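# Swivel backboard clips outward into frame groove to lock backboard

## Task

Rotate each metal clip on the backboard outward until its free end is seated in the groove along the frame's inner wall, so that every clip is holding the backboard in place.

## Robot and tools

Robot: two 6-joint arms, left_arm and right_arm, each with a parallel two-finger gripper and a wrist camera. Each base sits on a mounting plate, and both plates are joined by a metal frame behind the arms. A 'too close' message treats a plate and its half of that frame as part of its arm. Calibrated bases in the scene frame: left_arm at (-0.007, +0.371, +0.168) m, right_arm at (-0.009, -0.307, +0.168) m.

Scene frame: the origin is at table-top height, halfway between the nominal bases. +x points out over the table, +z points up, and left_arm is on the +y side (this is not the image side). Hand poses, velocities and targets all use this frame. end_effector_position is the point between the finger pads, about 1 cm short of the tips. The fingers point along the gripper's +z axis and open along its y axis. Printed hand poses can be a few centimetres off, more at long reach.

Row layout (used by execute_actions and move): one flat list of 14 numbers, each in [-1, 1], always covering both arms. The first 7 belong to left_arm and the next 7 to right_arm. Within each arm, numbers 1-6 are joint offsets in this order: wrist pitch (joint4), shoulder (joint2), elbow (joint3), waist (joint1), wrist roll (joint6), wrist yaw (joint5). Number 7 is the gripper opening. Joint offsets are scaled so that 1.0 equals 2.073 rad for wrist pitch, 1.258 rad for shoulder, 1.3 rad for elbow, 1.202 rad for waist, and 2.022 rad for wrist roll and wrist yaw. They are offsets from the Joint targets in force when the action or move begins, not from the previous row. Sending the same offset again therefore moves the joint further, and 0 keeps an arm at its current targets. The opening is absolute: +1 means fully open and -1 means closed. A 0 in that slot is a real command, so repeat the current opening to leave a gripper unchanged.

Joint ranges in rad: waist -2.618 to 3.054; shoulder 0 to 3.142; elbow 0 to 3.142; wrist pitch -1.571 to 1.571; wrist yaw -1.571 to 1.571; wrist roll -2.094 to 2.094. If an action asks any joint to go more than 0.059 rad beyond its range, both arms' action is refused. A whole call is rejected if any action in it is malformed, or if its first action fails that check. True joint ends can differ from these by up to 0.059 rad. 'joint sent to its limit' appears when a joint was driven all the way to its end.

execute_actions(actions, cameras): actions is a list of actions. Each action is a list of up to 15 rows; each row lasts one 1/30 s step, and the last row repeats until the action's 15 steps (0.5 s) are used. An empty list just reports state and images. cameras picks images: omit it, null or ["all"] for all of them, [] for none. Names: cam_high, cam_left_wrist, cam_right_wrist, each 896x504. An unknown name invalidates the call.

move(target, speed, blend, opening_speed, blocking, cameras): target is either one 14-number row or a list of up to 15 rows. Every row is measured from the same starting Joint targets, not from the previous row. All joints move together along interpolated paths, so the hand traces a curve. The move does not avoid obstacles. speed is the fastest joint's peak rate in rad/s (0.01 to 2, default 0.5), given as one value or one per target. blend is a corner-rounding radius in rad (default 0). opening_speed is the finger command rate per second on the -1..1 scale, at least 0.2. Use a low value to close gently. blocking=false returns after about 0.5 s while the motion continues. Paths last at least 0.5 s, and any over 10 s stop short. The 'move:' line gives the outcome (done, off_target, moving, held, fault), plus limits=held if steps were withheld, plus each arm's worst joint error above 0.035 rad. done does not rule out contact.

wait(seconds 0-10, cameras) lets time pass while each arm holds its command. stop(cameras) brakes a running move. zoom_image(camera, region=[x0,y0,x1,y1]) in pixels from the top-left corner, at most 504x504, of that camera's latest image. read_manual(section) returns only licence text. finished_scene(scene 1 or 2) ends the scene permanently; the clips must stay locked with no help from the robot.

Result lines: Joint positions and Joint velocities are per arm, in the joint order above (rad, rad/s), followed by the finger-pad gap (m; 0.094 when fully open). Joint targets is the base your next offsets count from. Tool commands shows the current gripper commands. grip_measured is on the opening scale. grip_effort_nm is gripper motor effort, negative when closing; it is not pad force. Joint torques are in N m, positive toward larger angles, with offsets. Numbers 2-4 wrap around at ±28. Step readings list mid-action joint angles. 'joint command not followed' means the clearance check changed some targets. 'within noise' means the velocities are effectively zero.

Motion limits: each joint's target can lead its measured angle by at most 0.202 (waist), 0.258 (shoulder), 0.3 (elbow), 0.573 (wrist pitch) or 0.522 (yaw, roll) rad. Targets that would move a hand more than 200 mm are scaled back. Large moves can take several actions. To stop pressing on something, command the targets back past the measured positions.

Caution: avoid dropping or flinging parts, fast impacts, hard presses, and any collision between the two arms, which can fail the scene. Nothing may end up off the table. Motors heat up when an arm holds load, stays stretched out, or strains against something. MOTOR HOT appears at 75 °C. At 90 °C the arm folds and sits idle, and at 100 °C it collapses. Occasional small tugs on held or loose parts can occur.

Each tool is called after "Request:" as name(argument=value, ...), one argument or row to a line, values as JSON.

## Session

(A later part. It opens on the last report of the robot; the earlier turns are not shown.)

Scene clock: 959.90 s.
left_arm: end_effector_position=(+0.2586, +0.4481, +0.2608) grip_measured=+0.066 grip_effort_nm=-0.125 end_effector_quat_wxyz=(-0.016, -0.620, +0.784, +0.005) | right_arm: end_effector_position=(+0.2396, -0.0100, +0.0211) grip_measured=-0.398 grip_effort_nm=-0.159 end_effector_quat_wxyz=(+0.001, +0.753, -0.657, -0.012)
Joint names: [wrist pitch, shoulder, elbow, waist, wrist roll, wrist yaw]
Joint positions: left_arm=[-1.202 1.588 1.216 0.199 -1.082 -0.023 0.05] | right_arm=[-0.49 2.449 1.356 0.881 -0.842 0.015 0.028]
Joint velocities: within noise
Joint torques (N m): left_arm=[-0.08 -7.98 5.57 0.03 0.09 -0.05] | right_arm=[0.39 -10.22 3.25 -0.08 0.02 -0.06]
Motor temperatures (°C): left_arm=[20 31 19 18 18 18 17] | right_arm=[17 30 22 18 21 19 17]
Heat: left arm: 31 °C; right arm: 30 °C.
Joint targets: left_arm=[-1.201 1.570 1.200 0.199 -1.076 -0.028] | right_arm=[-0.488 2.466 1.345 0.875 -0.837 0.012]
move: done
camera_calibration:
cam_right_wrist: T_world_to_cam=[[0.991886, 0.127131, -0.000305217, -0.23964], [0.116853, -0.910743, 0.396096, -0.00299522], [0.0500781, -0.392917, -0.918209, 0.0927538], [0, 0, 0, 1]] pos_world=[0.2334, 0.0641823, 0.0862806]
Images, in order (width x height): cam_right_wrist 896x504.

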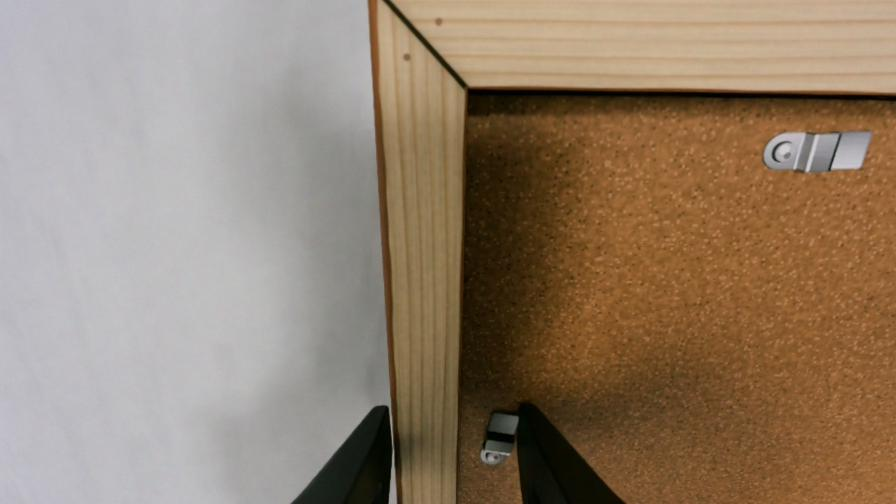

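Request:
move(
  target=[0,0,0,0,0,0,0.064,0,0.0,0,0,0,0,-0.5],
  cameras=["cam_right_wrist"],
  opening_speed=0.4,
)

Request:
zoom_image(
  camera="cam_right_wrist",
  region=[380, 370, 620, 504],
)

Request:
move(
  target=[0,0,0,0,0,0,0.064,0,0.0,0,0,0,0,-0.57],
  cameras=["cam_right_wrist"],
  opening_speed=0.4,
)

Request:
zoom_image(
  camera="cam_right_wrist",
  region=[380, 370, 620, 504],
)

Scene clock: 967.63 s.
left_arm: end_effector_position=(+0.2586, +0.4481, +0.2608) grip_measured=+0.066 grip_effort_nm=-0.120 end_effector_quat_wxyz=(-0.016, -0.620, +0.784, +0.005) | right_arm: end_effector_position=(+0.2404, -0.0100, +0.0211) grip_measured=-0.497 grip_effort_nm=-0.212 end_effector_quat_wxyz=(+0.000, +0.753, -0.657, -0.010)
Joint names: [wrist pitch, shoulder, elbow, waist, wrist roll, wrist yaw]
Joint positions: left_arm=[-1.202 1.588 1.216 0.199 -1.082 -0.023 0.05] | right_arm=[-0.488 2.449 1.356 0.881 -0.842 0.019 0.024]
Joint velocities: within noise
Joint torques (N m): left_arm=[-0.09 -7.79 5.49 -0.09 0.09 -0.04] | right_arm=[0.37 -10.25 3.21 -0.02 0.02 -0.1]
Motor temperatures (°C): left_arm=[20 31 19 18 18 18 17] | right_arm=[17 29 22 18 21 19 17]
Heat: left arm: 31 °C; right arm: 29 °C.
Joint targets: left_arm=[-1.201 1.570 1.200 0.199 -1.076 -0.028] | right_arm=[-0.488 2.466 1.345 0.875 -0.837 0.012]
move: done
camera_calibration:
cam_right_wrist: T_world_to_cam=[[0.991889, 0.127059, 0.00341353, -0.240482], [0.115259, -0.910443, 0.397251, -0.0027515], [0.0535822, -0.393636, -0.917704, 0.0918281], [0, 0, 0, 1]] pos_world=[0.233928, 0.0641971, 0.0861849]
Images, in order (width x height): cam_right_wrist 896x504.

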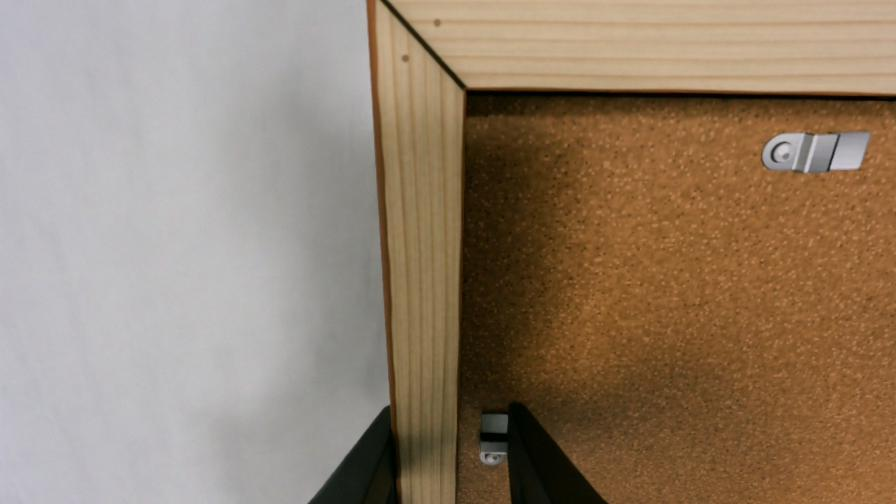

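Scaled by 2.100.

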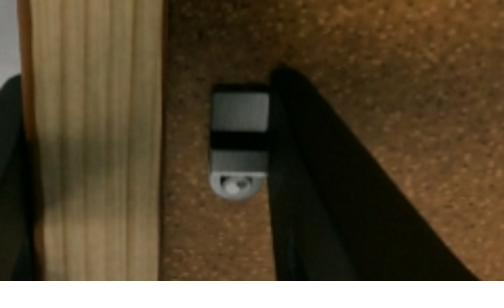

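Scene clock: 968.13 s.
left_arm: end_effector_position=(+0.2586, +0.4481, +0.2608) grip_measured=+0.066 grip_effort_nm=-0.115 end_effector_quat_wxyz=(-0.016, -0.620, +0.784, +0.005) | right_arm: end_effector_position=(+0.2396, -0.0102, +0.0211) grip_measured=-0.566 grip_effort_nm=-0.252 end_effector_quat_wxyz=(+0.001, +0.753, -0.657, -0.011)
Joint names: [wrist pitch, shoulder, elbow, waist, wrist roll, wrist yaw]
Joint positions: left_arm=[-1.202 1.588 1.216 0.199 -1.082 -0.023 0.05] | right_arm=[-0.491 2.449 1.356 0.881 -0.842 0.016 0.02]
Joint velocities: within noise
Joint torques (N m): left_arm=[-0.11 -7.92 5.65 -0.12 0.08 -0.01] | right_arm=[0.39 -10.19 3.19 -0.02 0.03 -0.07]
Motor temperatures (°C): left_arm=[20 31 19 18 18 18 17] | right_arm=[17 29 22 18 21 19 17]
Heat: left arm: 31 °C; right arm: 29 °C.
Joint targets: left_arm=[-1.201 1.570 1.200 0.199 -1.076 -0.028] | right_arm=[-0.488 2.466 1.345 0.875 -0.837 0.012]
move: done
camera_calibration:
cam_right_wrist: T_world_to_cam=[[0.991882, 0.12716, -0.000613389, -0.239537], [0.116961, -0.910412, 0.396825, -0.003196], [0.049902, -0.393676, -0.917894, 0.0927101], [0, 0, 0, 1]] pos_world=[0.23334, 0.0640476, 0.0862193]
Images, in order (width x height): cam_right_wrist 896x504.

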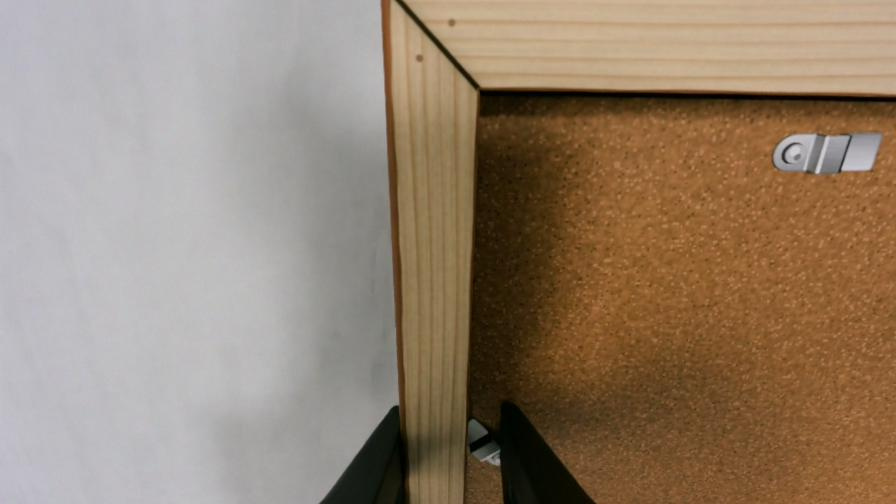

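Scaled by 2.100.

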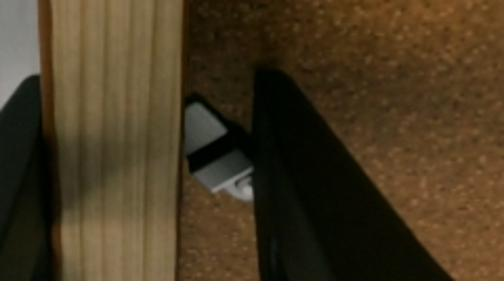

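Great, the tip is entering. Continue.

Request:
move(
  target=[0,0,0,0,0,0,0.064,0,0.0,0,0,0,0,-0.63],
  cameras=["cam_right_wrist"],
  opening_speed=0.4,
)

Request:
zoom_image(
  camera="cam_right_wrist",
  region=[380, 370, 620, 504],
)

Request:
move(
  target=[0,0,0,0,0,0,0.064,0,0.0,0,0,0,0,-0.67],
  cameras=["cam_right_wrist"],
  opening_speed=0.4,
)

Request:
zoom_image(
  camera="cam_right_wrist",
  region=[380, 370, 620, 504],
)

Scene clock: 973.80 s.
left_arm: end_effector_position=(+0.2586, +0.4481, +0.2608) grip_measured=+0.066 grip_effort_nm=-0.120 end_effector_quat_wxyz=(-0.016, -0.620, +0.784, +0.005) | right_arm: end_effector_position=(+0.2392, -0.0104, +0.0211) grip_measured=-0.625 grip_effort_nm=-0.305 end_effector_quat_wxyz=(+0.002, +0.753, -0.658, -0.012)
Joint names: [wrist pitch, shoulder, elbow, waist, wrist roll, wrist yaw]
Joint positions: left_arm=[-1.202 1.588 1.216 0.199 -1.082 -0.023 0.05] | right_arm=[-0.492 2.449 1.356 0.881 -0.841 0.015 0.018]
Joint velocities: within noise
Joint torques (N m): left_arm=[-0.07 -7.87 5.57 -0.12 0.13 -0.05] | right_arm=[0.41 -10.21 3.21 -0.02 0.01 -0.05]
Motor temperatures (°C): left_arm=[20 31 19 18 18 18 17] | right_arm=[17 29 22 18 21 19 17]
Heat: left arm: 31 °C; right arm: 29 °C.
Joint targets: left_arm=[-1.201 1.570 1.200 0.199 -1.076 -0.028] | right_arm=[-0.488 2.466 1.345 0.875 -0.837 0.012]
move: done
camera_calibration:
cam_right_wrist: T_world_to_cam=[[0.991969, 0.126459, -0.00226699, -0.239158], [0.116946, -0.910225, 0.397259, -0.0033429], [0.0481737, -0.394334, -0.917704, 0.0930552], [0, 0, 0, 1]] pos_world=[0.233146, 0.0638958, 0.086183]
Images, in order (width x height): cam_right_wrist 896x504.

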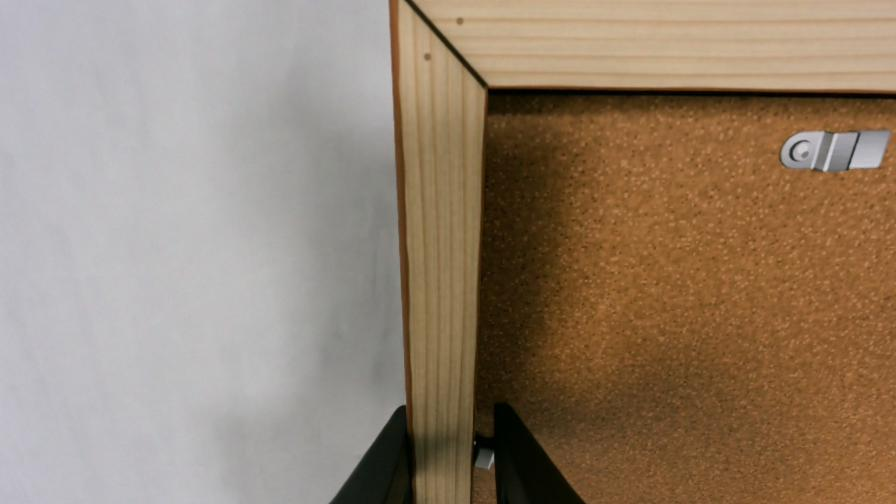

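Scaled by 2.100.

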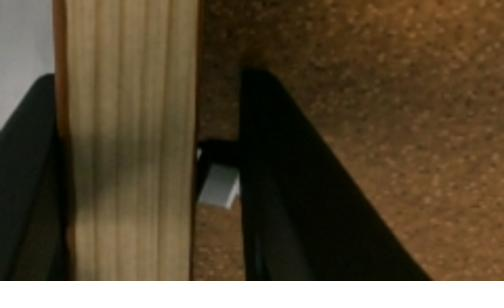

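Scene clock: 974.30 s.
left_arm: end_effector_position=(+0.2586, +0.4481, +0.2608) grip_measured=+0.066 grip_effort_nm=-0.115 end_effector_quat_wxyz=(-0.016, -0.620, +0.784, +0.005) | right_arm: end_effector_position=(+0.2391, -0.0105, +0.0211) grip_measured=-0.663 grip_effort_nm=-0.398 end_effector_quat_wxyz=(+0.002, +0.753, -0.658, -0.012)
Joint names: [wrist pitch, shoulder, elbow, waist, wrist roll, wrist yaw]
Joint positions: left_arm=[-1.202 1.588 1.216 0.199 -1.082 -0.023 0.05] | right_arm=[-0.493 2.449 1.356 0.881 -0.841 0.015 0.016]
Joint velocities: within noise
Joint torques (N m): left_arm=[-0.1 -7.92 5.45 -0.06 0.11 -0.03] | right_arm=[0.41 -10.25 3.14 -0.03 0.02 -0.06]
Motor temperatures (°C): left_arm=[20 31 19 18 18 18 17] | right_arm=[17 29 22 18 21 19 17]
Heat: left arm: 31 °C; right arm: 29 °C.
Joint targets: left_arm=[-1.201 1.570 1.200 0.199 -1.076 -0.028] | right_arm=[-0.488 2.466 1.345 0.875 -0.837 0.012]
move: done
camera_calibration:
cam_right_wrist: T_world_to_cam=[[0.99206, 0.12573, -0.00284248, -0.239035], [0.116479, -0.910073, 0.397742, -0.00335717], [0.0474214, -0.394915, -0.917493, 0.0931743], [0, 0, 0, 1]] pos_world=[0.23311, 0.0637947, 0.0861426]
Images, in order (width x height): cam_right_wrist 896x504.

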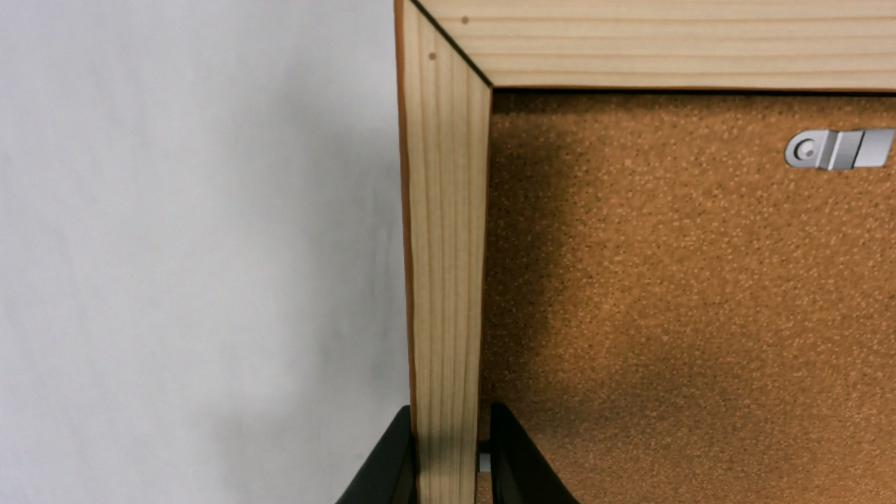

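Scaled by 2.100.

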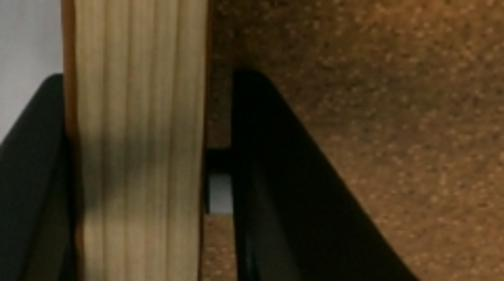

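Request:
move(
  target=[
    [0,0,0,0,0,0,0.064,0,0.0,0,0,0,0,-0.62],
    [0,0,0,0,0,0,0.064,-0.06,-0.1,0,0,0,0,-0.62],
  ],
  cameras=["cam_right_wrist"],
  speed=0.3,
)

Request:
zoom_image(
  camera="cam_right_wrist",
  region=[380, 300, 620, 434],
)

Scene clock: 979.23 s.
left_arm: end_effector_position=(+0.2586, +0.4481, +0.2608) grip_measured=+0.066 grip_effort_nm=-0.125 end_effector_quat_wxyz=(-0.016, -0.620, +0.784, +0.005) | right_arm: end_effector_position=(+0.2361, -0.0160, +0.0522) grip_measured=-0.622 grip_effort_nm=0.046 end_effector_quat_wxyz=(+0.015, +0.753, -0.658, -0.011)
Joint names: [wrist pitch, shoulder, elbow, waist, wrist roll, wrist yaw]
Joint positions: left_arm=[-1.202 1.588 1.216 0.199 -1.082 -0.023 0.05] | right_arm=[-0.602 2.365 1.356 0.881 -0.84 0.015 0.018]
Joint velocities: within noise
Joint torques (N m): left_arm=[-0.08 -7.73 5.57 -0.12 0.08 -0.04] | right_arm=[0.23 -13.89 3.45 -0.05 0 -0.07]
Motor temperatures (°C): left_arm=[20 31 19 18 18 18 17] | right_arm=[17 30 22 18 21 19 17]
Heat: left arm: 31 °C; right arm: 30 °C.
Joint targets: left_arm=[-1.201 1.570 1.200 0.199 -1.076 -0.028] | right_arm=[-0.612 2.341 1.345 0.875 -0.837 0.012]
move: done
camera_calibration:
cam_right_wrist: T_world_to_cam=[[0.991792, 0.126089, -0.0211963, -0.234261], [0.123526, -0.902134, 0.413394, -0.022711], [0.0330027, -0.41262, -0.910305, 0.122445], [0, 0, 0, 1]] pos_world=[0.231102, 0.0595728, 0.115886]
Images, in order (width x height): cam_right_wrist 896x504.

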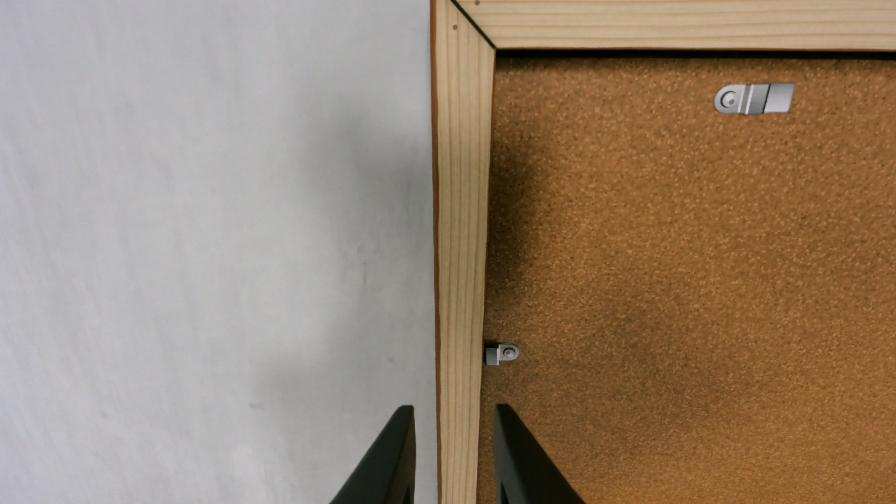

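Scaled by 2.100.

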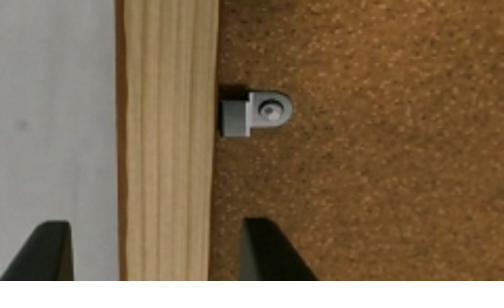

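Request:
move(
  target=[
    [0,0,0,0,0,0,0.064,-0.05,-0.08,0,0,0,0,-0.3],
    [0,0,0,0,0,0,0.064,-0.1066,0.2464,0.4646,0.0291,0.7784,0,0.0],
  ],
  cameras=["cam_right_wrist","cam_high"],
  speed=[0.5,1.0],
  blend=[0.05,0],
)

Scene clock: 1010.53 s.
left_arm: end_effector_position=(+0.2586, +0.4481, +0.2608) grip_measured=+0.066 grip_effort_nm=-0.125 end_effector_quat_wxyz=(-0.016, -0.620, +0.784, +0.005) | right_arm: end_effector_position=(+0.2953, +0.0677, +0.0551) grip_measured=-0.002 grip_effort_nm=0.061 end_effector_quat_wxyz=(+0.005, -0.076, +0.997, +0.022)
Joint names: [wrist pitch, shoulder, elbow, waist, wrist roll, wrist yaw]
Joint positions: left_arm=[-1.202 1.588 1.216 0.199 -1.082 -0.023 0.05] | right_arm=[-0.824 2.637 1.919 0.901 0.73 0.015 0.047]
Joint velocities: within noise
Joint torques (N m): left_arm=[-0.06 -7.91 5.52 -0.1 0.07 -0.04] | right_arm=[0.34 -13.08 7.31 1.51 0.03 -0.08]
Motor temperatures (°C): left_arm=[20 31 19 18 18 18 17] | right_arm=[17 32 22 18 21 19 17]
Heat: left arm: 31 °C; right arm: 32 °C.
Joint targets: left_arm=[-1.201 1.570 1.200 0.199 -1.076 -0.028] | right_arm=[-0.833 2.651 1.949 0.910 0.737 0.012]
move: done
camera_calibration:
cam_right_wrist: T_world_to_cam=[[0.143872, -0.989217, -0.0273998, 0.022768], [-0.905837, -0.142792, 0.398835, 0.297647], [-0.398446, -0.0325614, -0.916613, 0.25963], [0, 0, 0, 1]] pos_world=[0.369793, 0.0734782, 0.119892]
Images, in order (width x height): cam_high 896x504, cam_right_wrist 896x504.

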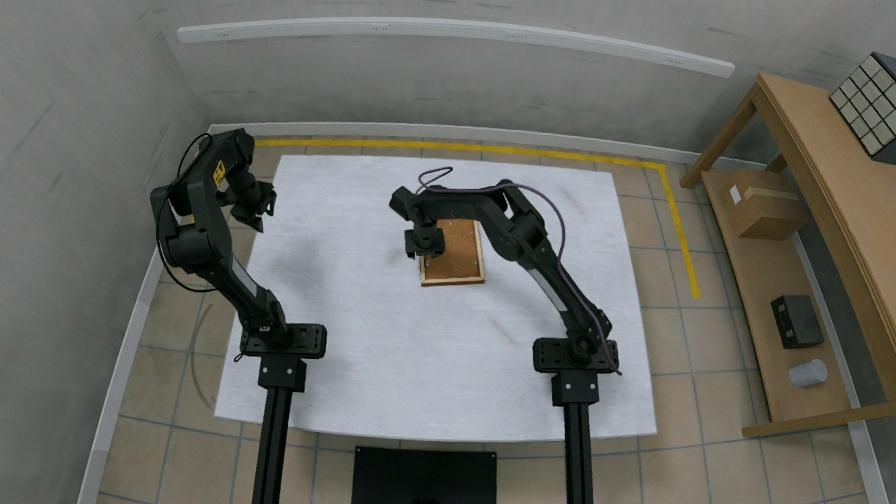

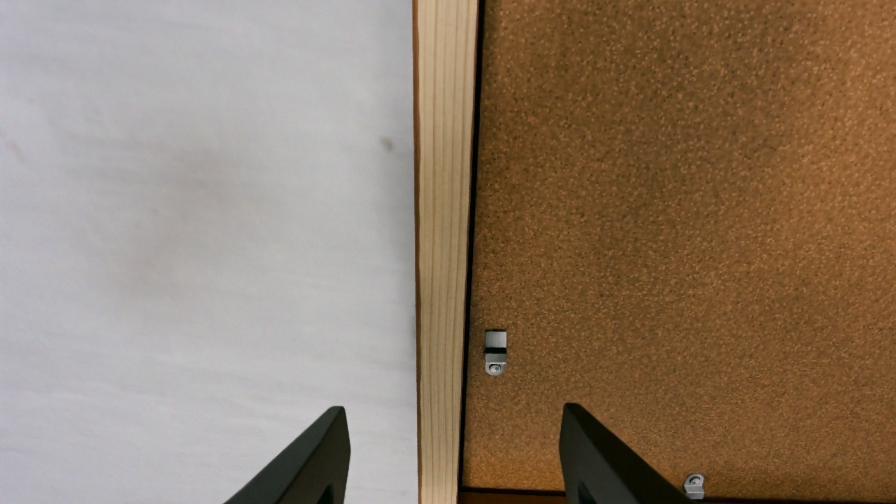

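Request:
move(
  target=[0,0,0,0,0,0,0.064,0.039,0.0588,0.0085,0.0033,0.002,0,0.0],
  cameras=["cam_right_wrist"],
  speed=0.2,
)

Scene clock: 1022.67 s.
left_arm: end_effector_position=(+0.2586, +0.4481, +0.2608) grip_measured=+0.066 grip_effort_nm=-0.110 end_effector_quat_wxyz=(-0.016, -0.620, +0.784, +0.005) | right_arm: end_effector_position=(+0.2939, +0.0721, +0.0250) grip_measured=-0.002 grip_effort_nm=0.061 end_effector_quat_wxyz=(+0.006, -0.077, +0.997, +0.023)
Joint names: [wrist pitch, shoulder, elbow, waist, wrist roll, wrist yaw]
Joint positions: left_arm=[-1.202 1.588 1.216 0.199 -1.082 -0.023 0.05] | right_arm=[-0.763 2.711 1.933 0.906 0.734 0.015 0.047]
Joint velocities: within noise
Joint torques (N m): left_arm=[-0.07 -7.75 5.49 -0.09 0.06 -0.03] | right_arm=[0.52 -13.14 6.91 1.39 0.04 -0.06]
Motor temperatures (°C): left_arm=[20 31 19 18 18 18 17] | right_arm=[17 31 23 18 21 19 17]
Heat: left arm: 31 °C; right arm: 31 °C.
Joint targets: left_arm=[-1.201 1.570 1.200 0.199 -1.076 -0.028] | right_arm=[-0.752 2.725 1.960 0.914 0.741 0.012]
move: done
camera_calibration:
cam_right_wrist: T_world_to_cam=[[0.145335, -0.988939, -0.0296315, 0.0260531], [-0.906184, -0.145075, 0.39722, 0.309327], [-0.397125, -0.0308783, -0.917245, 0.231208], [0, 0, 0, 1]] pos_world=[0.368339, 0.0777799, 0.0899755]
Images, in order (width x height): cam_right_wrist 896x504.

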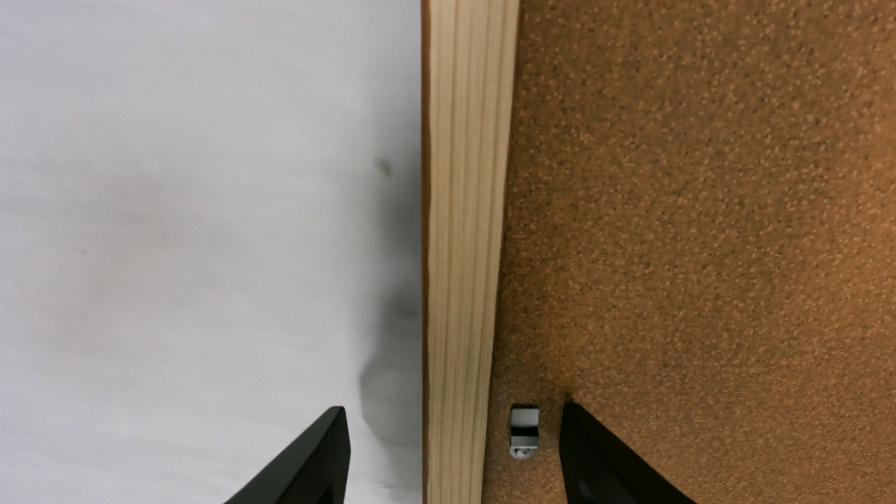

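Request:
move(
  target=[
    [0,0,0,0,0,0,0.064,0.003,0.010,0,0,0,0,0.0],
    [0,0,0,0,0,0,0.064,0.003,0.010,0,0,0,0,-0.38],
  ],
  cameras=["cam_right_wrist"],
  speed=0.2,
  opening_speed=0.4,
)

Request:
zoom_image(
  camera="cam_right_wrist",
  region=[380, 370, 620, 504],
)

Scene clock: 1030.50 s.
left_arm: end_effector_position=(+0.2586, +0.4481, +0.2608) grip_measured=+0.066 grip_effort_nm=-0.134 end_effector_quat_wxyz=(-0.016, -0.620, +0.784, +0.005) | right_arm: end_effector_position=(+0.2945, +0.0708, +0.0234) grip_measured=-0.378 grip_effort_nm=-0.164 end_effector_quat_wxyz=(+0.008, -0.077, +0.997, +0.020)
Joint names: [wrist pitch, shoulder, elbow, waist, wrist roll, wrist yaw]
Joint positions: left_arm=[-1.202 1.588 1.216 0.199 -1.082 -0.023 0.05] | right_arm=[-0.761 2.714 1.933 0.906 0.735 0.022 0.029]
Joint velocities: within noise
Joint torques (N m): left_arm=[-0.08 -7.84 5.53 -0.08 0.08 -0.01] | right_arm=[0.6 -12.36 6.94 1.4 0.04 -0.12]
Motor temperatures (°C): left_arm=[20 31 19 18 18 18 17] | right_arm=[17 31 23 18 21 19 17]
Heat: left arm: 31 °C; right arm: 31 °C.
Joint targets: left_arm=[-1.201 1.570 1.200 0.199 -1.076 -0.028] | right_arm=[-0.746 2.737 1.960 0.914 0.741 0.012]
move: done
camera_calibration:
cam_right_wrist: T_world_to_cam=[[0.144492, -0.989238, -0.0230416, 0.0248461], [-0.907844, -0.141794, 0.394605, 0.310574], [-0.393626, -0.0360991, -0.918562, 0.229264], [0, 0, 0, 1]] pos_world=[0.368607, 0.0768927, 0.0886113]
Images, in order (width x height): cam_right_wrist 896x504.

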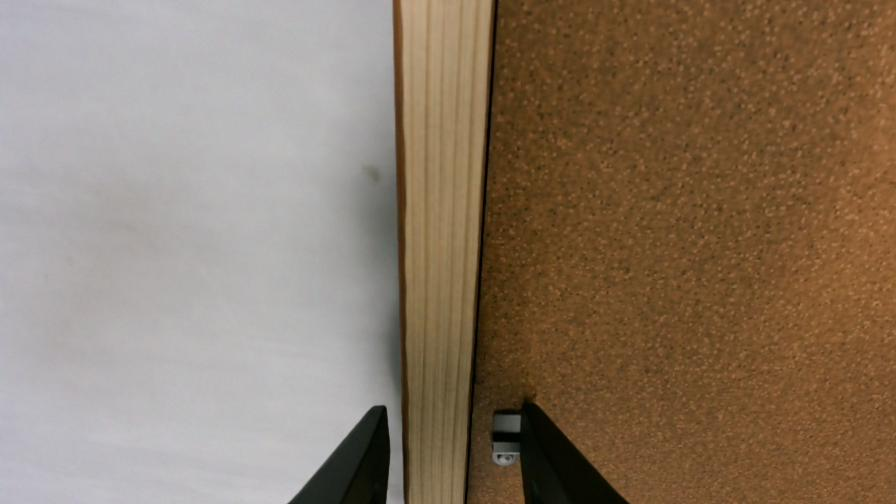

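Scaled by 2.100.

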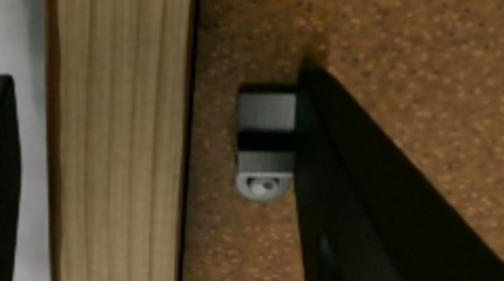

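Request:
move(
  target=[0,0,0,0,0,0,0.064,0,0.0,0,0,0,0,-0.5],
  cameras=["cam_right_wrist"],
  opening_speed=0.4,
)

Request:
zoom_image(
  camera="cam_right_wrist",
  region=[380, 370, 620, 504],
)

Request:
move(
  target=[0,0,0,0,0,0,0.064,0,0.0,0,0,0,0,-0.57],
  cameras=["cam_right_wrist"],
  opening_speed=0.4,
)

Request:
zoom_image(
  camera="cam_right_wrist",
  region=[380, 370, 620, 504],
)

Scene clock: 1035.30 s.
left_arm: end_effector_position=(+0.2586, +0.4481, +0.2608) grip_measured=+0.066 grip_effort_nm=-0.125 end_effector_quat_wxyz=(-0.016, -0.620, +0.784, +0.005) | right_arm: end_effector_position=(+0.2947, +0.0709, +0.0234) grip_measured=-0.497 grip_effort_nm=-0.193 end_effector_quat_wxyz=(+0.008, -0.076, +0.997, +0.020)
Joint names: [wrist pitch, shoulder, elbow, waist, wrist roll, wrist yaw]
Joint positions: left_arm=[-1.202 1.588 1.216 0.199 -1.082 -0.023 0.05] | right_arm=[-0.761 2.714 1.933 0.906 0.735 0.023 0.024]
Joint velocities: within noise
Joint torques (N m): left_arm=[-0.07 -8.02 5.52 -0.09 0.1 -0.08] | right_arm=[0.58 -12.3 6.91 1.35 0.03 -0.14]
Motor temperatures (°C): left_arm=[20 31 19 18 18 18 17] | right_arm=[17 32 23 18 21 19 17]
Heat: left arm: 31 °C; right arm: 32 °C.
Joint targets: left_arm=[-1.201 1.570 1.200 0.199 -1.076 -0.028] | right_arm=[-0.746 2.737 1.960 0.914 0.742 0.012]
move: done
camera_calibration:
cam_right_wrist: T_world_to_cam=[[0.14408, -0.989299, -0.0230038, 0.0249991], [-0.908323, -0.14144, 0.39363, 0.310924], [-0.392672, -0.0358193, -0.918981, 0.229069], [0, 0, 0, 1]] pos_world=[0.368766, 0.0769137, 0.0886955]
Images, in order (width x height): cam_right_wrist 896x504.

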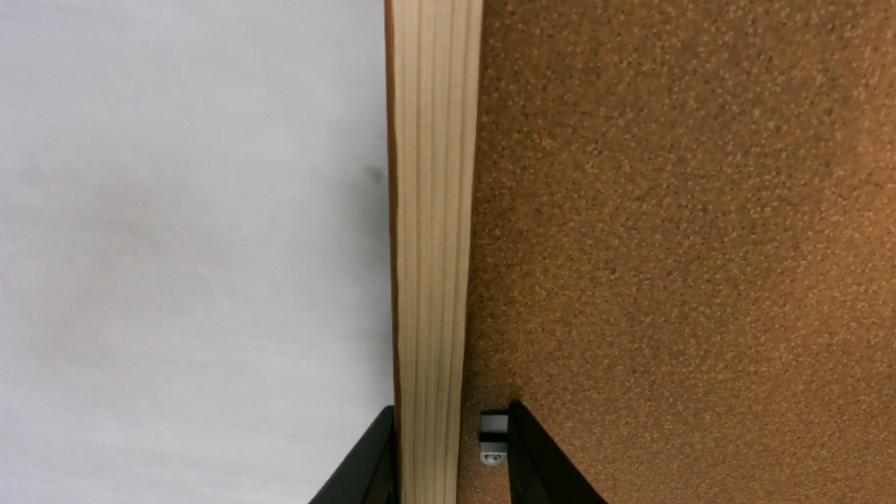

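Scaled by 2.100.

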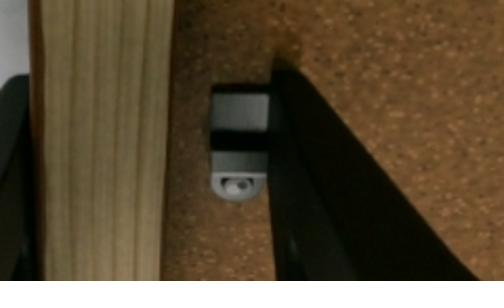

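Scene clock: 1035.80 s.
left_arm: end_effector_position=(+0.2586, +0.4481, +0.2608) grip_measured=+0.066 grip_effort_nm=-0.134 end_effector_quat_wxyz=(-0.016, -0.620, +0.784, +0.005) | right_arm: end_effector_position=(+0.2947, +0.0722, +0.0235) grip_measured=-0.566 grip_effort_nm=-0.242 end_effector_quat_wxyz=(+0.009, -0.077, +0.997, +0.022)
Joint names: [wrist pitch, shoulder, elbow, waist, wrist roll, wrist yaw]
Joint positions: left_arm=[-1.202 1.588 1.216 0.199 -1.082 -0.023 0.05] | right_arm=[-0.756 2.714 1.933 0.907 0.735 0.02 0.02]
Joint velocities: within noise
Joint torques (N m): left_arm=[-0.07 -7.9 5.57 0.03 0.07 -0.04] | right_arm=[0.55 -12.33 6.98 1.35 0.03 -0.11]
Motor temperatures (°C): left_arm=[20 31 19 18 18 18 17] | right_arm=[17 32 23 18 21 19 17]
Heat: left arm: 31 °C; right arm: 32 °C.
Joint targets: left_arm=[-1.201 1.570 1.200 0.199 -1.076 -0.028] | right_arm=[-0.746 2.737 1.960 0.914 0.741 0.012]
move: done
camera_calibration:
cam_right_wrist: T_world_to_cam=[[0.144794, -0.989078, -0.0275417, 0.0261587], [-0.908573, -0.143928, 0.392147, 0.311421], [-0.391829, -0.0317568, -0.91949, 0.228666], [0, 0, 0, 1]] pos_world=[0.36876, 0.077957, 0.0888539]
Images, in order (width x height): cam_right_wrist 896x504.

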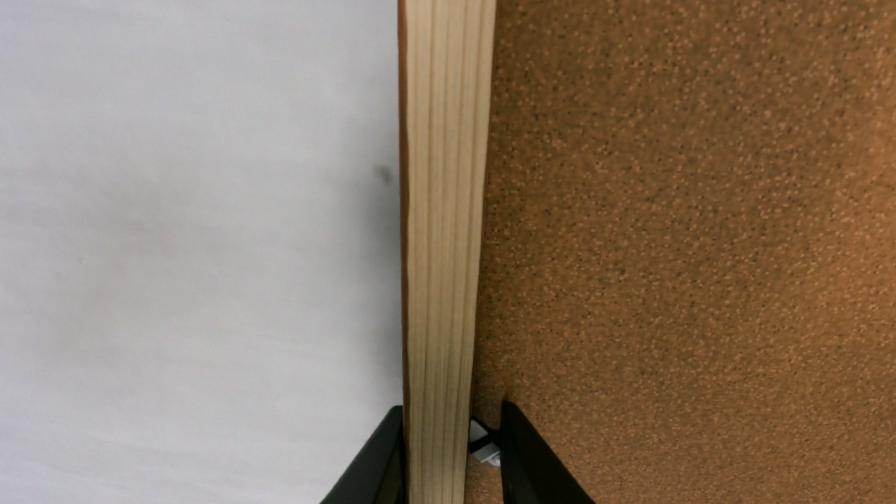

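Scaled by 2.100.

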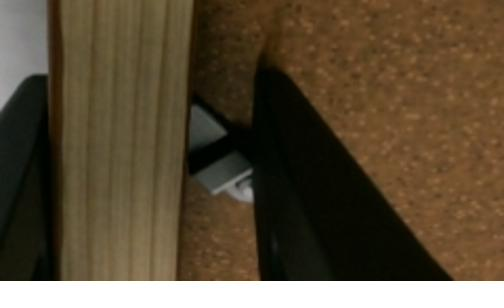

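Request:
move(
  target=[0,0,0,0,0,0,0.064,0,0.0,0,0,0,0,-0.63],
  cameras=["cam_right_wrist"],
  opening_speed=0.4,
)

Request:
move(
  target=[0,0,0,0,0,0,0.064,0,0.0,0,0,0,0,-0.67],
  cameras=["cam_right_wrist"],
  opening_speed=0.4,
)

Request:
zoom_image(
  camera="cam_right_wrist",
  region=[380, 370, 620, 504],
)

Request:
move(
  target=[
    [0,0,0,0,0,0,0.064,0,0.0,0,0,0,0,-0.62],
    [0,0,0,0,0,0,0.064,-0.045,-0.08,0,0,0,0,-0.62],
  ],
  cameras=["cam_right_wrist"],
  speed=0.3,
)

Request:
zoom_image(
  camera="cam_right_wrist",
  region=[380, 300, 620, 434],
)

Scene clock: 1044.37 s.
left_arm: end_effector_position=(+0.2586, +0.4481, +0.2608) grip_measured=+0.066 grip_effort_nm=-0.120 end_effector_quat_wxyz=(-0.016, -0.620, +0.784, +0.005) | right_arm: end_effector_position=(+0.2946, +0.0733, +0.0235) grip_measured=-0.626 grip_effort_nm=-0.276 end_effector_quat_wxyz=(+0.009, -0.077, +0.997, +0.024)
Joint names: [wrist pitch, shoulder, elbow, waist, wrist roll, wrist yaw]
Joint positions: left_arm=[-1.202 1.588 1.216 0.199 -1.082 -0.023 0.05] | right_arm=[-0.753 2.714 1.933 0.907 0.736 0.018 0.018]
Joint velocities: within noise
Joint torques (N m): left_arm=[-0.05 -7.88 5.53 0.02 0.08 -0.05] | right_arm=[0.53 -12.36 6.93 1.25 0.02 -0.09]
Motor temperatures (°C): left_arm=[20 31 19 18 18 18 17] | right_arm=[17 33 23 18 21 19 17]
Heat: left arm: 31 °C; right arm: 33 °C.
Joint targets: left_arm=[-1.201 1.570 1.200 0.199 -1.076 -0.028] | right_arm=[-0.746 2.737 1.960 0.914 0.741 0.012]
move: done
camera_calibration:
cam_right_wrist: T_world_to_cam=[[0.144796, -0.988957, -0.031601, 0.0273819], [-0.908508, -0.145533, 0.391706, 0.311507], [-0.391979, -0.0280075, -0.919548, 0.228456], [0, 0, 0, 1]] pos_world=[0.368592, 0.0788128, 0.0889225]
Images, in order (width x height): cam_right_wrist 896x504.

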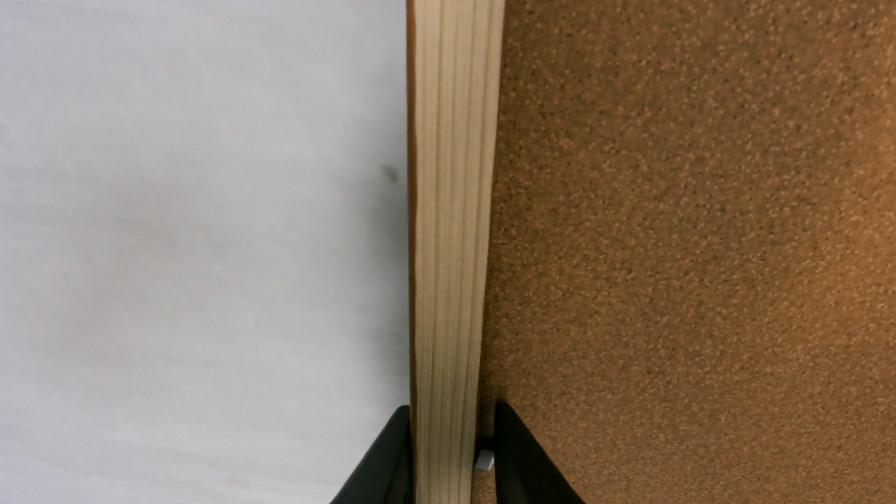

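Scene clock: 1044.87 s.
left_arm: end_effector_position=(+0.2586, +0.4481, +0.2608) grip_measured=+0.066 grip_effort_nm=-0.129 end_effector_quat_wxyz=(-0.016, -0.620, +0.784, +0.005) | right_arm: end_effector_position=(+0.2944, +0.0739, +0.0236) grip_measured=-0.663 grip_effort_nm=-0.393 end_effector_quat_wxyz=(+0.008, -0.075, +0.997, +0.026)
Joint names: [wrist pitch, shoulder, elbow, waist, wrist roll, wrist yaw]
Joint positions: left_arm=[-1.202 1.588 1.216 0.199 -1.082 -0.023 0.05] | right_arm=[-0.752 2.714 1.933 0.907 0.739 0.015 0.016]
Joint velocities: within noise
Joint torques (N m): left_arm=[-0.06 -7.88 5.53 -0.14 0.12 -0.01] | right_arm=[0.51 -12.34 6.97 1.22 -0.02 -0.06]
Motor temperatures (°C): left_arm=[20 31 19 18 18 18 17] | right_arm=[17 33 23 18 21 19 17]
Heat: left arm: 31 °C; right arm: 33 °C.
Joint targets: left_arm=[-1.201 1.570 1.200 0.199 -1.076 -0.028] | right_arm=[-0.746 2.737 1.960 0.914 0.741 0.012]
move: done
camera_calibration:
cam_right_wrist: T_world_to_cam=[[0.141432, -0.989341, -0.0346667, 0.0290799], [-0.908488, -0.143625, 0.392455, 0.311299], [-0.393251, -0.0240115, -0.919117, 0.228517], [0, 0, 0, 1]] pos_world=[0.368563, 0.0789674, 0.0888709]
Images, in order (width x height): cam_right_wrist 896x504.

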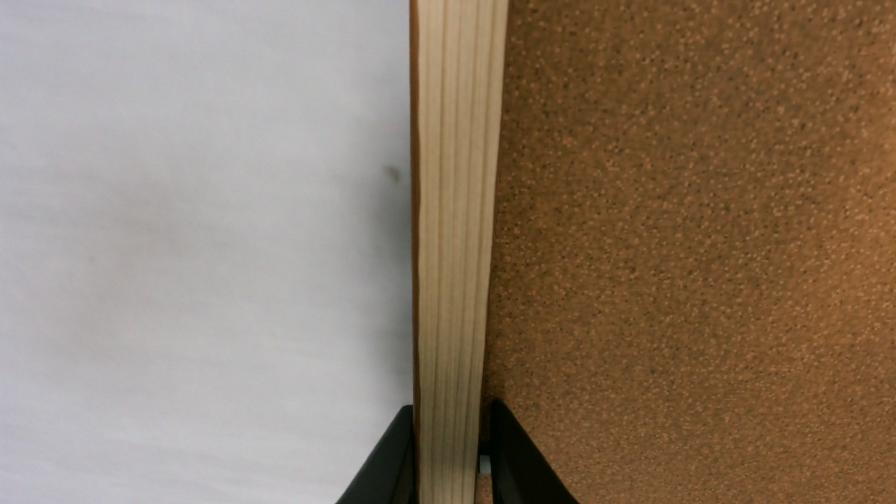

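Scaled by 2.100.

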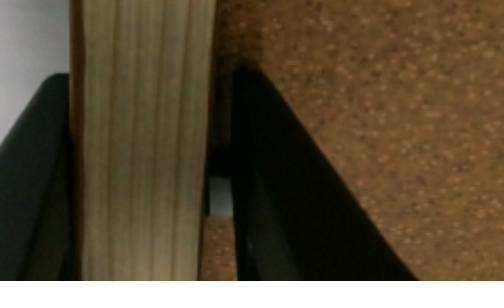

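Scene clock: 1046.47 s.
left_arm: end_effector_position=(+0.2586, +0.4481, +0.2608) grip_measured=+0.066 grip_effort_nm=-0.129 end_effector_quat_wxyz=(-0.016, -0.620, +0.784, +0.005) | right_arm: end_effector_position=(+0.2899, +0.0678, +0.0435) grip_measured=-0.622 grip_effort_nm=0.056 end_effector_quat_wxyz=(-0.004, -0.075, +0.997, +0.015)
Joint names: [wrist pitch, shoulder, elbow, waist, wrist roll, wrist yaw]
Joint positions: left_arm=[-1.202 1.588 1.216 0.199 -1.082 -0.023 0.05] | right_arm=[-0.829 2.671 1.935 0.907 0.739 0.013 0.018]
Joint velocities: within noise
Joint torques (N m): left_arm=[-0.07 -7.94 5.5 -0.12 0.09 -0.05] | right_arm=[0.32 -17.58 6.84 1.22 -0.01 -0.04]
Motor temperatures (°C): left_arm=[20 31 19 18 18 18 17] | right_arm=[17 33 23 18 21 19 17]
Heat: left arm: 31 °C; right arm: 33 °C.
Joint targets: left_arm=[-1.201 1.570 1.200 0.199 -1.076 -0.028] | right_arm=[-0.839 2.636 1.960 0.914 0.741 0.012]
move: done
camera_calibration:
cam_right_wrist: T_world_to_cam=[[0.142194, -0.989735, -0.0143009, 0.0232267], [-0.899352, -0.135217, 0.415792, 0.294235], [-0.413458, -0.0462617, -0.909347, 0.251858], [0, 0, 0, 1]] pos_world=[0.36545, 0.0744252, 0.107018]
Images, in order (width x height): cam_right_wrist 896x504.

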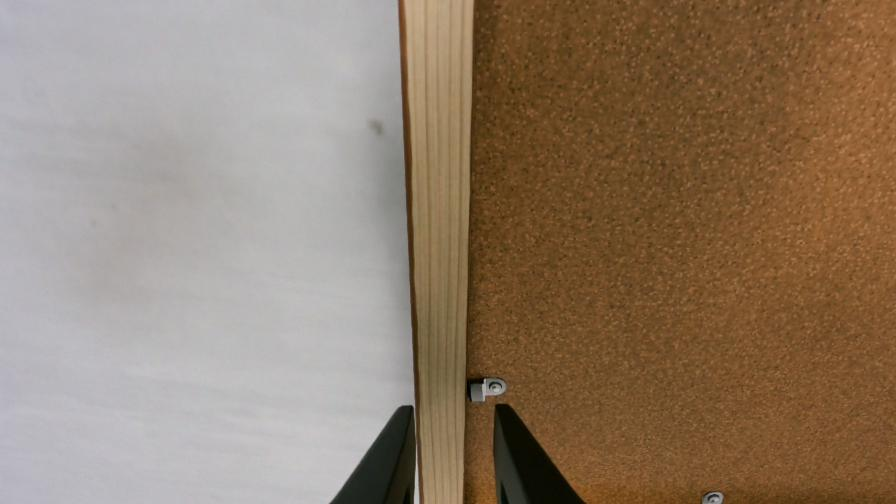

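Scaled by 2.100.

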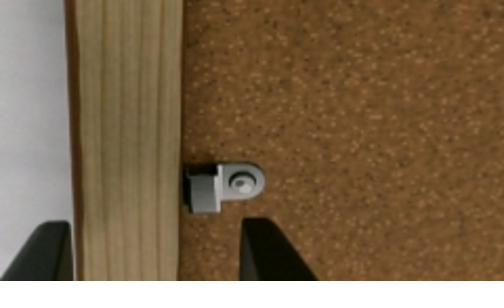

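Request:
move(
  target=[
    [0,0,0,0,0,0,0.064,-0.05,-0.08,0,0,0,0,-0.3],
    [0,0,0,0,0,0,0.064,-0.0617,0.2087,0.3923,-0.109,-0.0668,0.0203,0.0],
  ],
  cameras=["cam_right_wrist"],
  speed=[0.5,0.6],
  blend=[0.05,0],
)

Scene clock: 1100.67 s.
left_arm: end_effector_position=(+0.2586, +0.4481, +0.2608) grip_measured=+0.066 grip_effort_nm=-0.120 end_effector_quat_wxyz=(-0.016, -0.620, +0.784, +0.005) | right_arm: end_effector_position=(+0.3975, +0.0819, +0.0596) grip_measured=-0.002 grip_effort_nm=0.061 end_effector_quat_wxyz=(+0.065, -0.073, +0.994, +0.054)
Joint names: [wrist pitch, shoulder, elbow, waist, wrist roll, wrist yaw]
Joint positions: left_arm=[-1.202 1.588 1.216 0.199 -1.082 -0.023 0.05] | right_arm=[-0.959 2.886 2.437 0.784 0.614 0.04 0.047]
Joint velocities: within noise
Joint torques (N m): left_arm=[-0.05 -7.72 5.48 -0.17 0.09 0.01] | right_arm=[0.56 -14.69 8.09 0.61 -0.11 0.13]
Motor temperatures (°C): left_arm=[20 31 19 18 18 18 17] | right_arm=[17 36 24 18 21 19 17]
Heat: left arm: 31 °C; right arm: 36 °C.
Joint targets: left_arm=[-1.201 1.570 1.200 0.199 -1.076 -0.028] | right_arm=[-0.967 2.899 2.470 0.783 0.606 0.053]
move: done
camera_calibration:
cam_right_wrist: T_world_to_cam=[[0.141469, -0.986494, -0.0825549, 0.026258], [-0.94627, -0.159253, 0.281445, 0.414847], [-0.290791, 0.0383035, -0.95602, 0.258747], [0, 0, 0, 1]] pos_world=[0.464084, 0.0820581, 0.132778]
Images, in order (width x height): cam_right_wrist 896x504.

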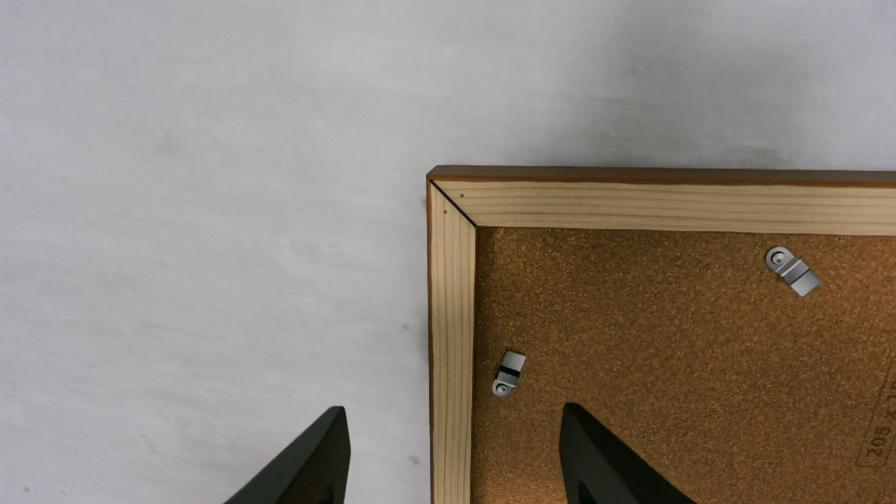

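Request:
move(
  target=[0,0,0,0,0,0,0.064,0.051,0.0366,-0.0654,0.0108,0.0055,0,0.0],
  cameras=["cam_right_wrist"],
  speed=0.2,
)

Scene clock: 1118.70 s.
left_arm: end_effector_position=(+0.2586, +0.4481, +0.2608) grip_measured=+0.066 grip_effort_nm=-0.125 end_effector_quat_wxyz=(-0.016, -0.620, +0.784, +0.005) | right_arm: end_effector_position=(+0.3951, +0.0839, +0.0284) grip_measured=-0.002 grip_effort_nm=0.061 end_effector_quat_wxyz=(+0.068, -0.075, +0.993, +0.056)
Joint names: [wrist pitch, shoulder, elbow, waist, wrist roll, wrist yaw]
Joint positions: left_arm=[-1.202 1.588 1.216 0.199 -1.082 -0.023 0.05] | right_arm=[-0.87 2.931 2.4 0.788 0.614 0.041 0.047]
Joint velocities: within noise
Joint torques (N m): left_arm=[-0.06 -7.9 5.48 -0.12 0.09 -0.03] | right_arm=[0.74 -14.56 4.6 1.47 0 0.11]
Motor temperatures (°C): left_arm=[20 31 19 18 18 18 17] | right_arm=[17 34 25 18 21 19 17]
Heat: left arm: 31 °C; right arm: 34 °C.
Joint targets: left_arm=[-1.201 1.570 1.200 0.199 -1.076 -0.028] | right_arm=[-0.862 2.945 2.385 0.796 0.617 0.053]
move: done
camera_calibration:
cam_right_wrist: T_world_to_cam=[[0.145597, -0.985637, -0.0855671, 0.0243598], [-0.947466, -0.163808, 0.274729, 0.4227], [-0.284799, 0.0410723, -0.957707, 0.225591], [0, 0, 0, 1]] pos_world=[0.461195, 0.0839861, 0.102007]
Images, in order (width x height): cam_right_wrist 896x504.

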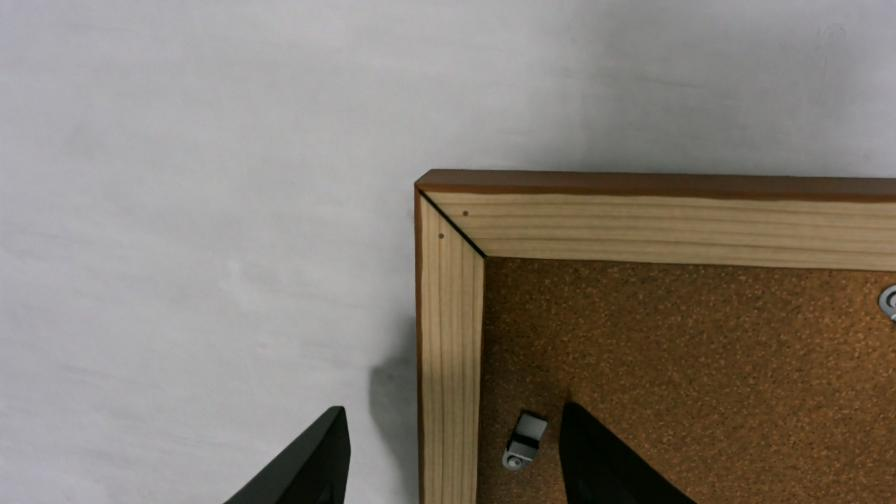

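Request:
move(
  target=[0,0,0,0,0,0,0.064,-0.013,0.0,0,0.0058,0.0015,0,0.0],
  cameras=["cam_right_wrist"],
  speed=0.2,
)

Scene clock: 1127.67 s.
left_arm: end_effector_position=(+0.2586, +0.4481, +0.2608) grip_measured=+0.066 grip_effort_nm=-0.120 end_effector_quat_wxyz=(-0.016, -0.620, +0.784, +0.005) | right_arm: end_effector_position=(+0.3912, +0.0849, +0.0282) grip_measured=-0.002 grip_effort_nm=0.066 end_effector_quat_wxyz=(+0.065, -0.077, +0.993, +0.053)
Joint names: [wrist pitch, shoulder, elbow, waist, wrist roll, wrist yaw]
Joint positions: left_arm=[-1.202 1.588 1.216 0.199 -1.082 -0.023 0.05] | right_arm=[-0.879 2.931 2.4 0.794 0.615 0.041 0.047]
Joint velocities: within noise
Joint torques (N m): left_arm=[-0.05 -7.92 5.53 -0.06 0.1 -0.04] | right_arm=[0.54 -14.57 4.55 1.59 0.02 0.1]
Motor temperatures (°C): left_arm=[20 31 19 18 18 18 17] | right_arm=[17 34 24 18 21 19 17]
Heat: left arm: 31 °C; right arm: 34 °C.
Joint targets: left_arm=[-1.201 1.570 1.200 0.199 -1.076 -0.028] | right_arm=[-0.888 2.945 2.385 0.803 0.620 0.053]
move: done
camera_calibration:
cam_right_wrist: T_world_to_cam=[[0.150695, -0.985283, -0.0806704, 0.0237134], [-0.944809, -0.167555, 0.281533, 0.41831], [-0.290906, 0.0337927, -0.956155, 0.227173], [0, 0, 0, 1]] pos_world=[0.457736, 0.0857775, 0.101358]
Images, in order (width x height): cam_right_wrist 896x504.

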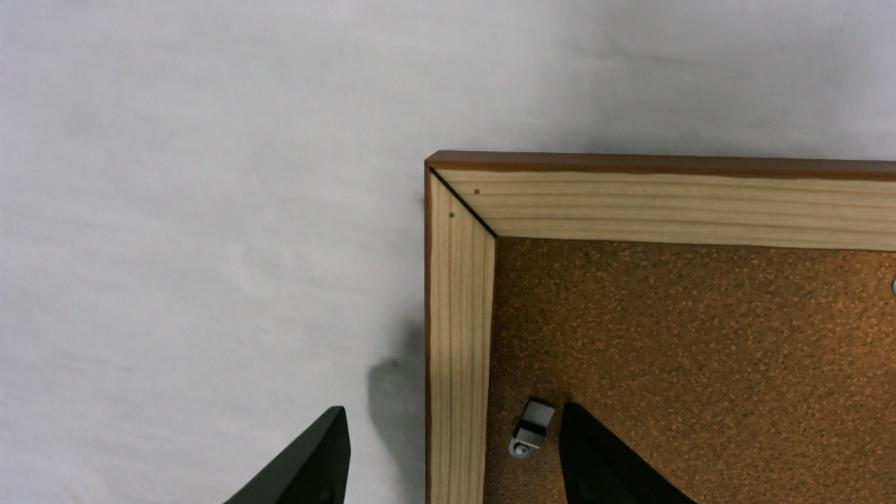

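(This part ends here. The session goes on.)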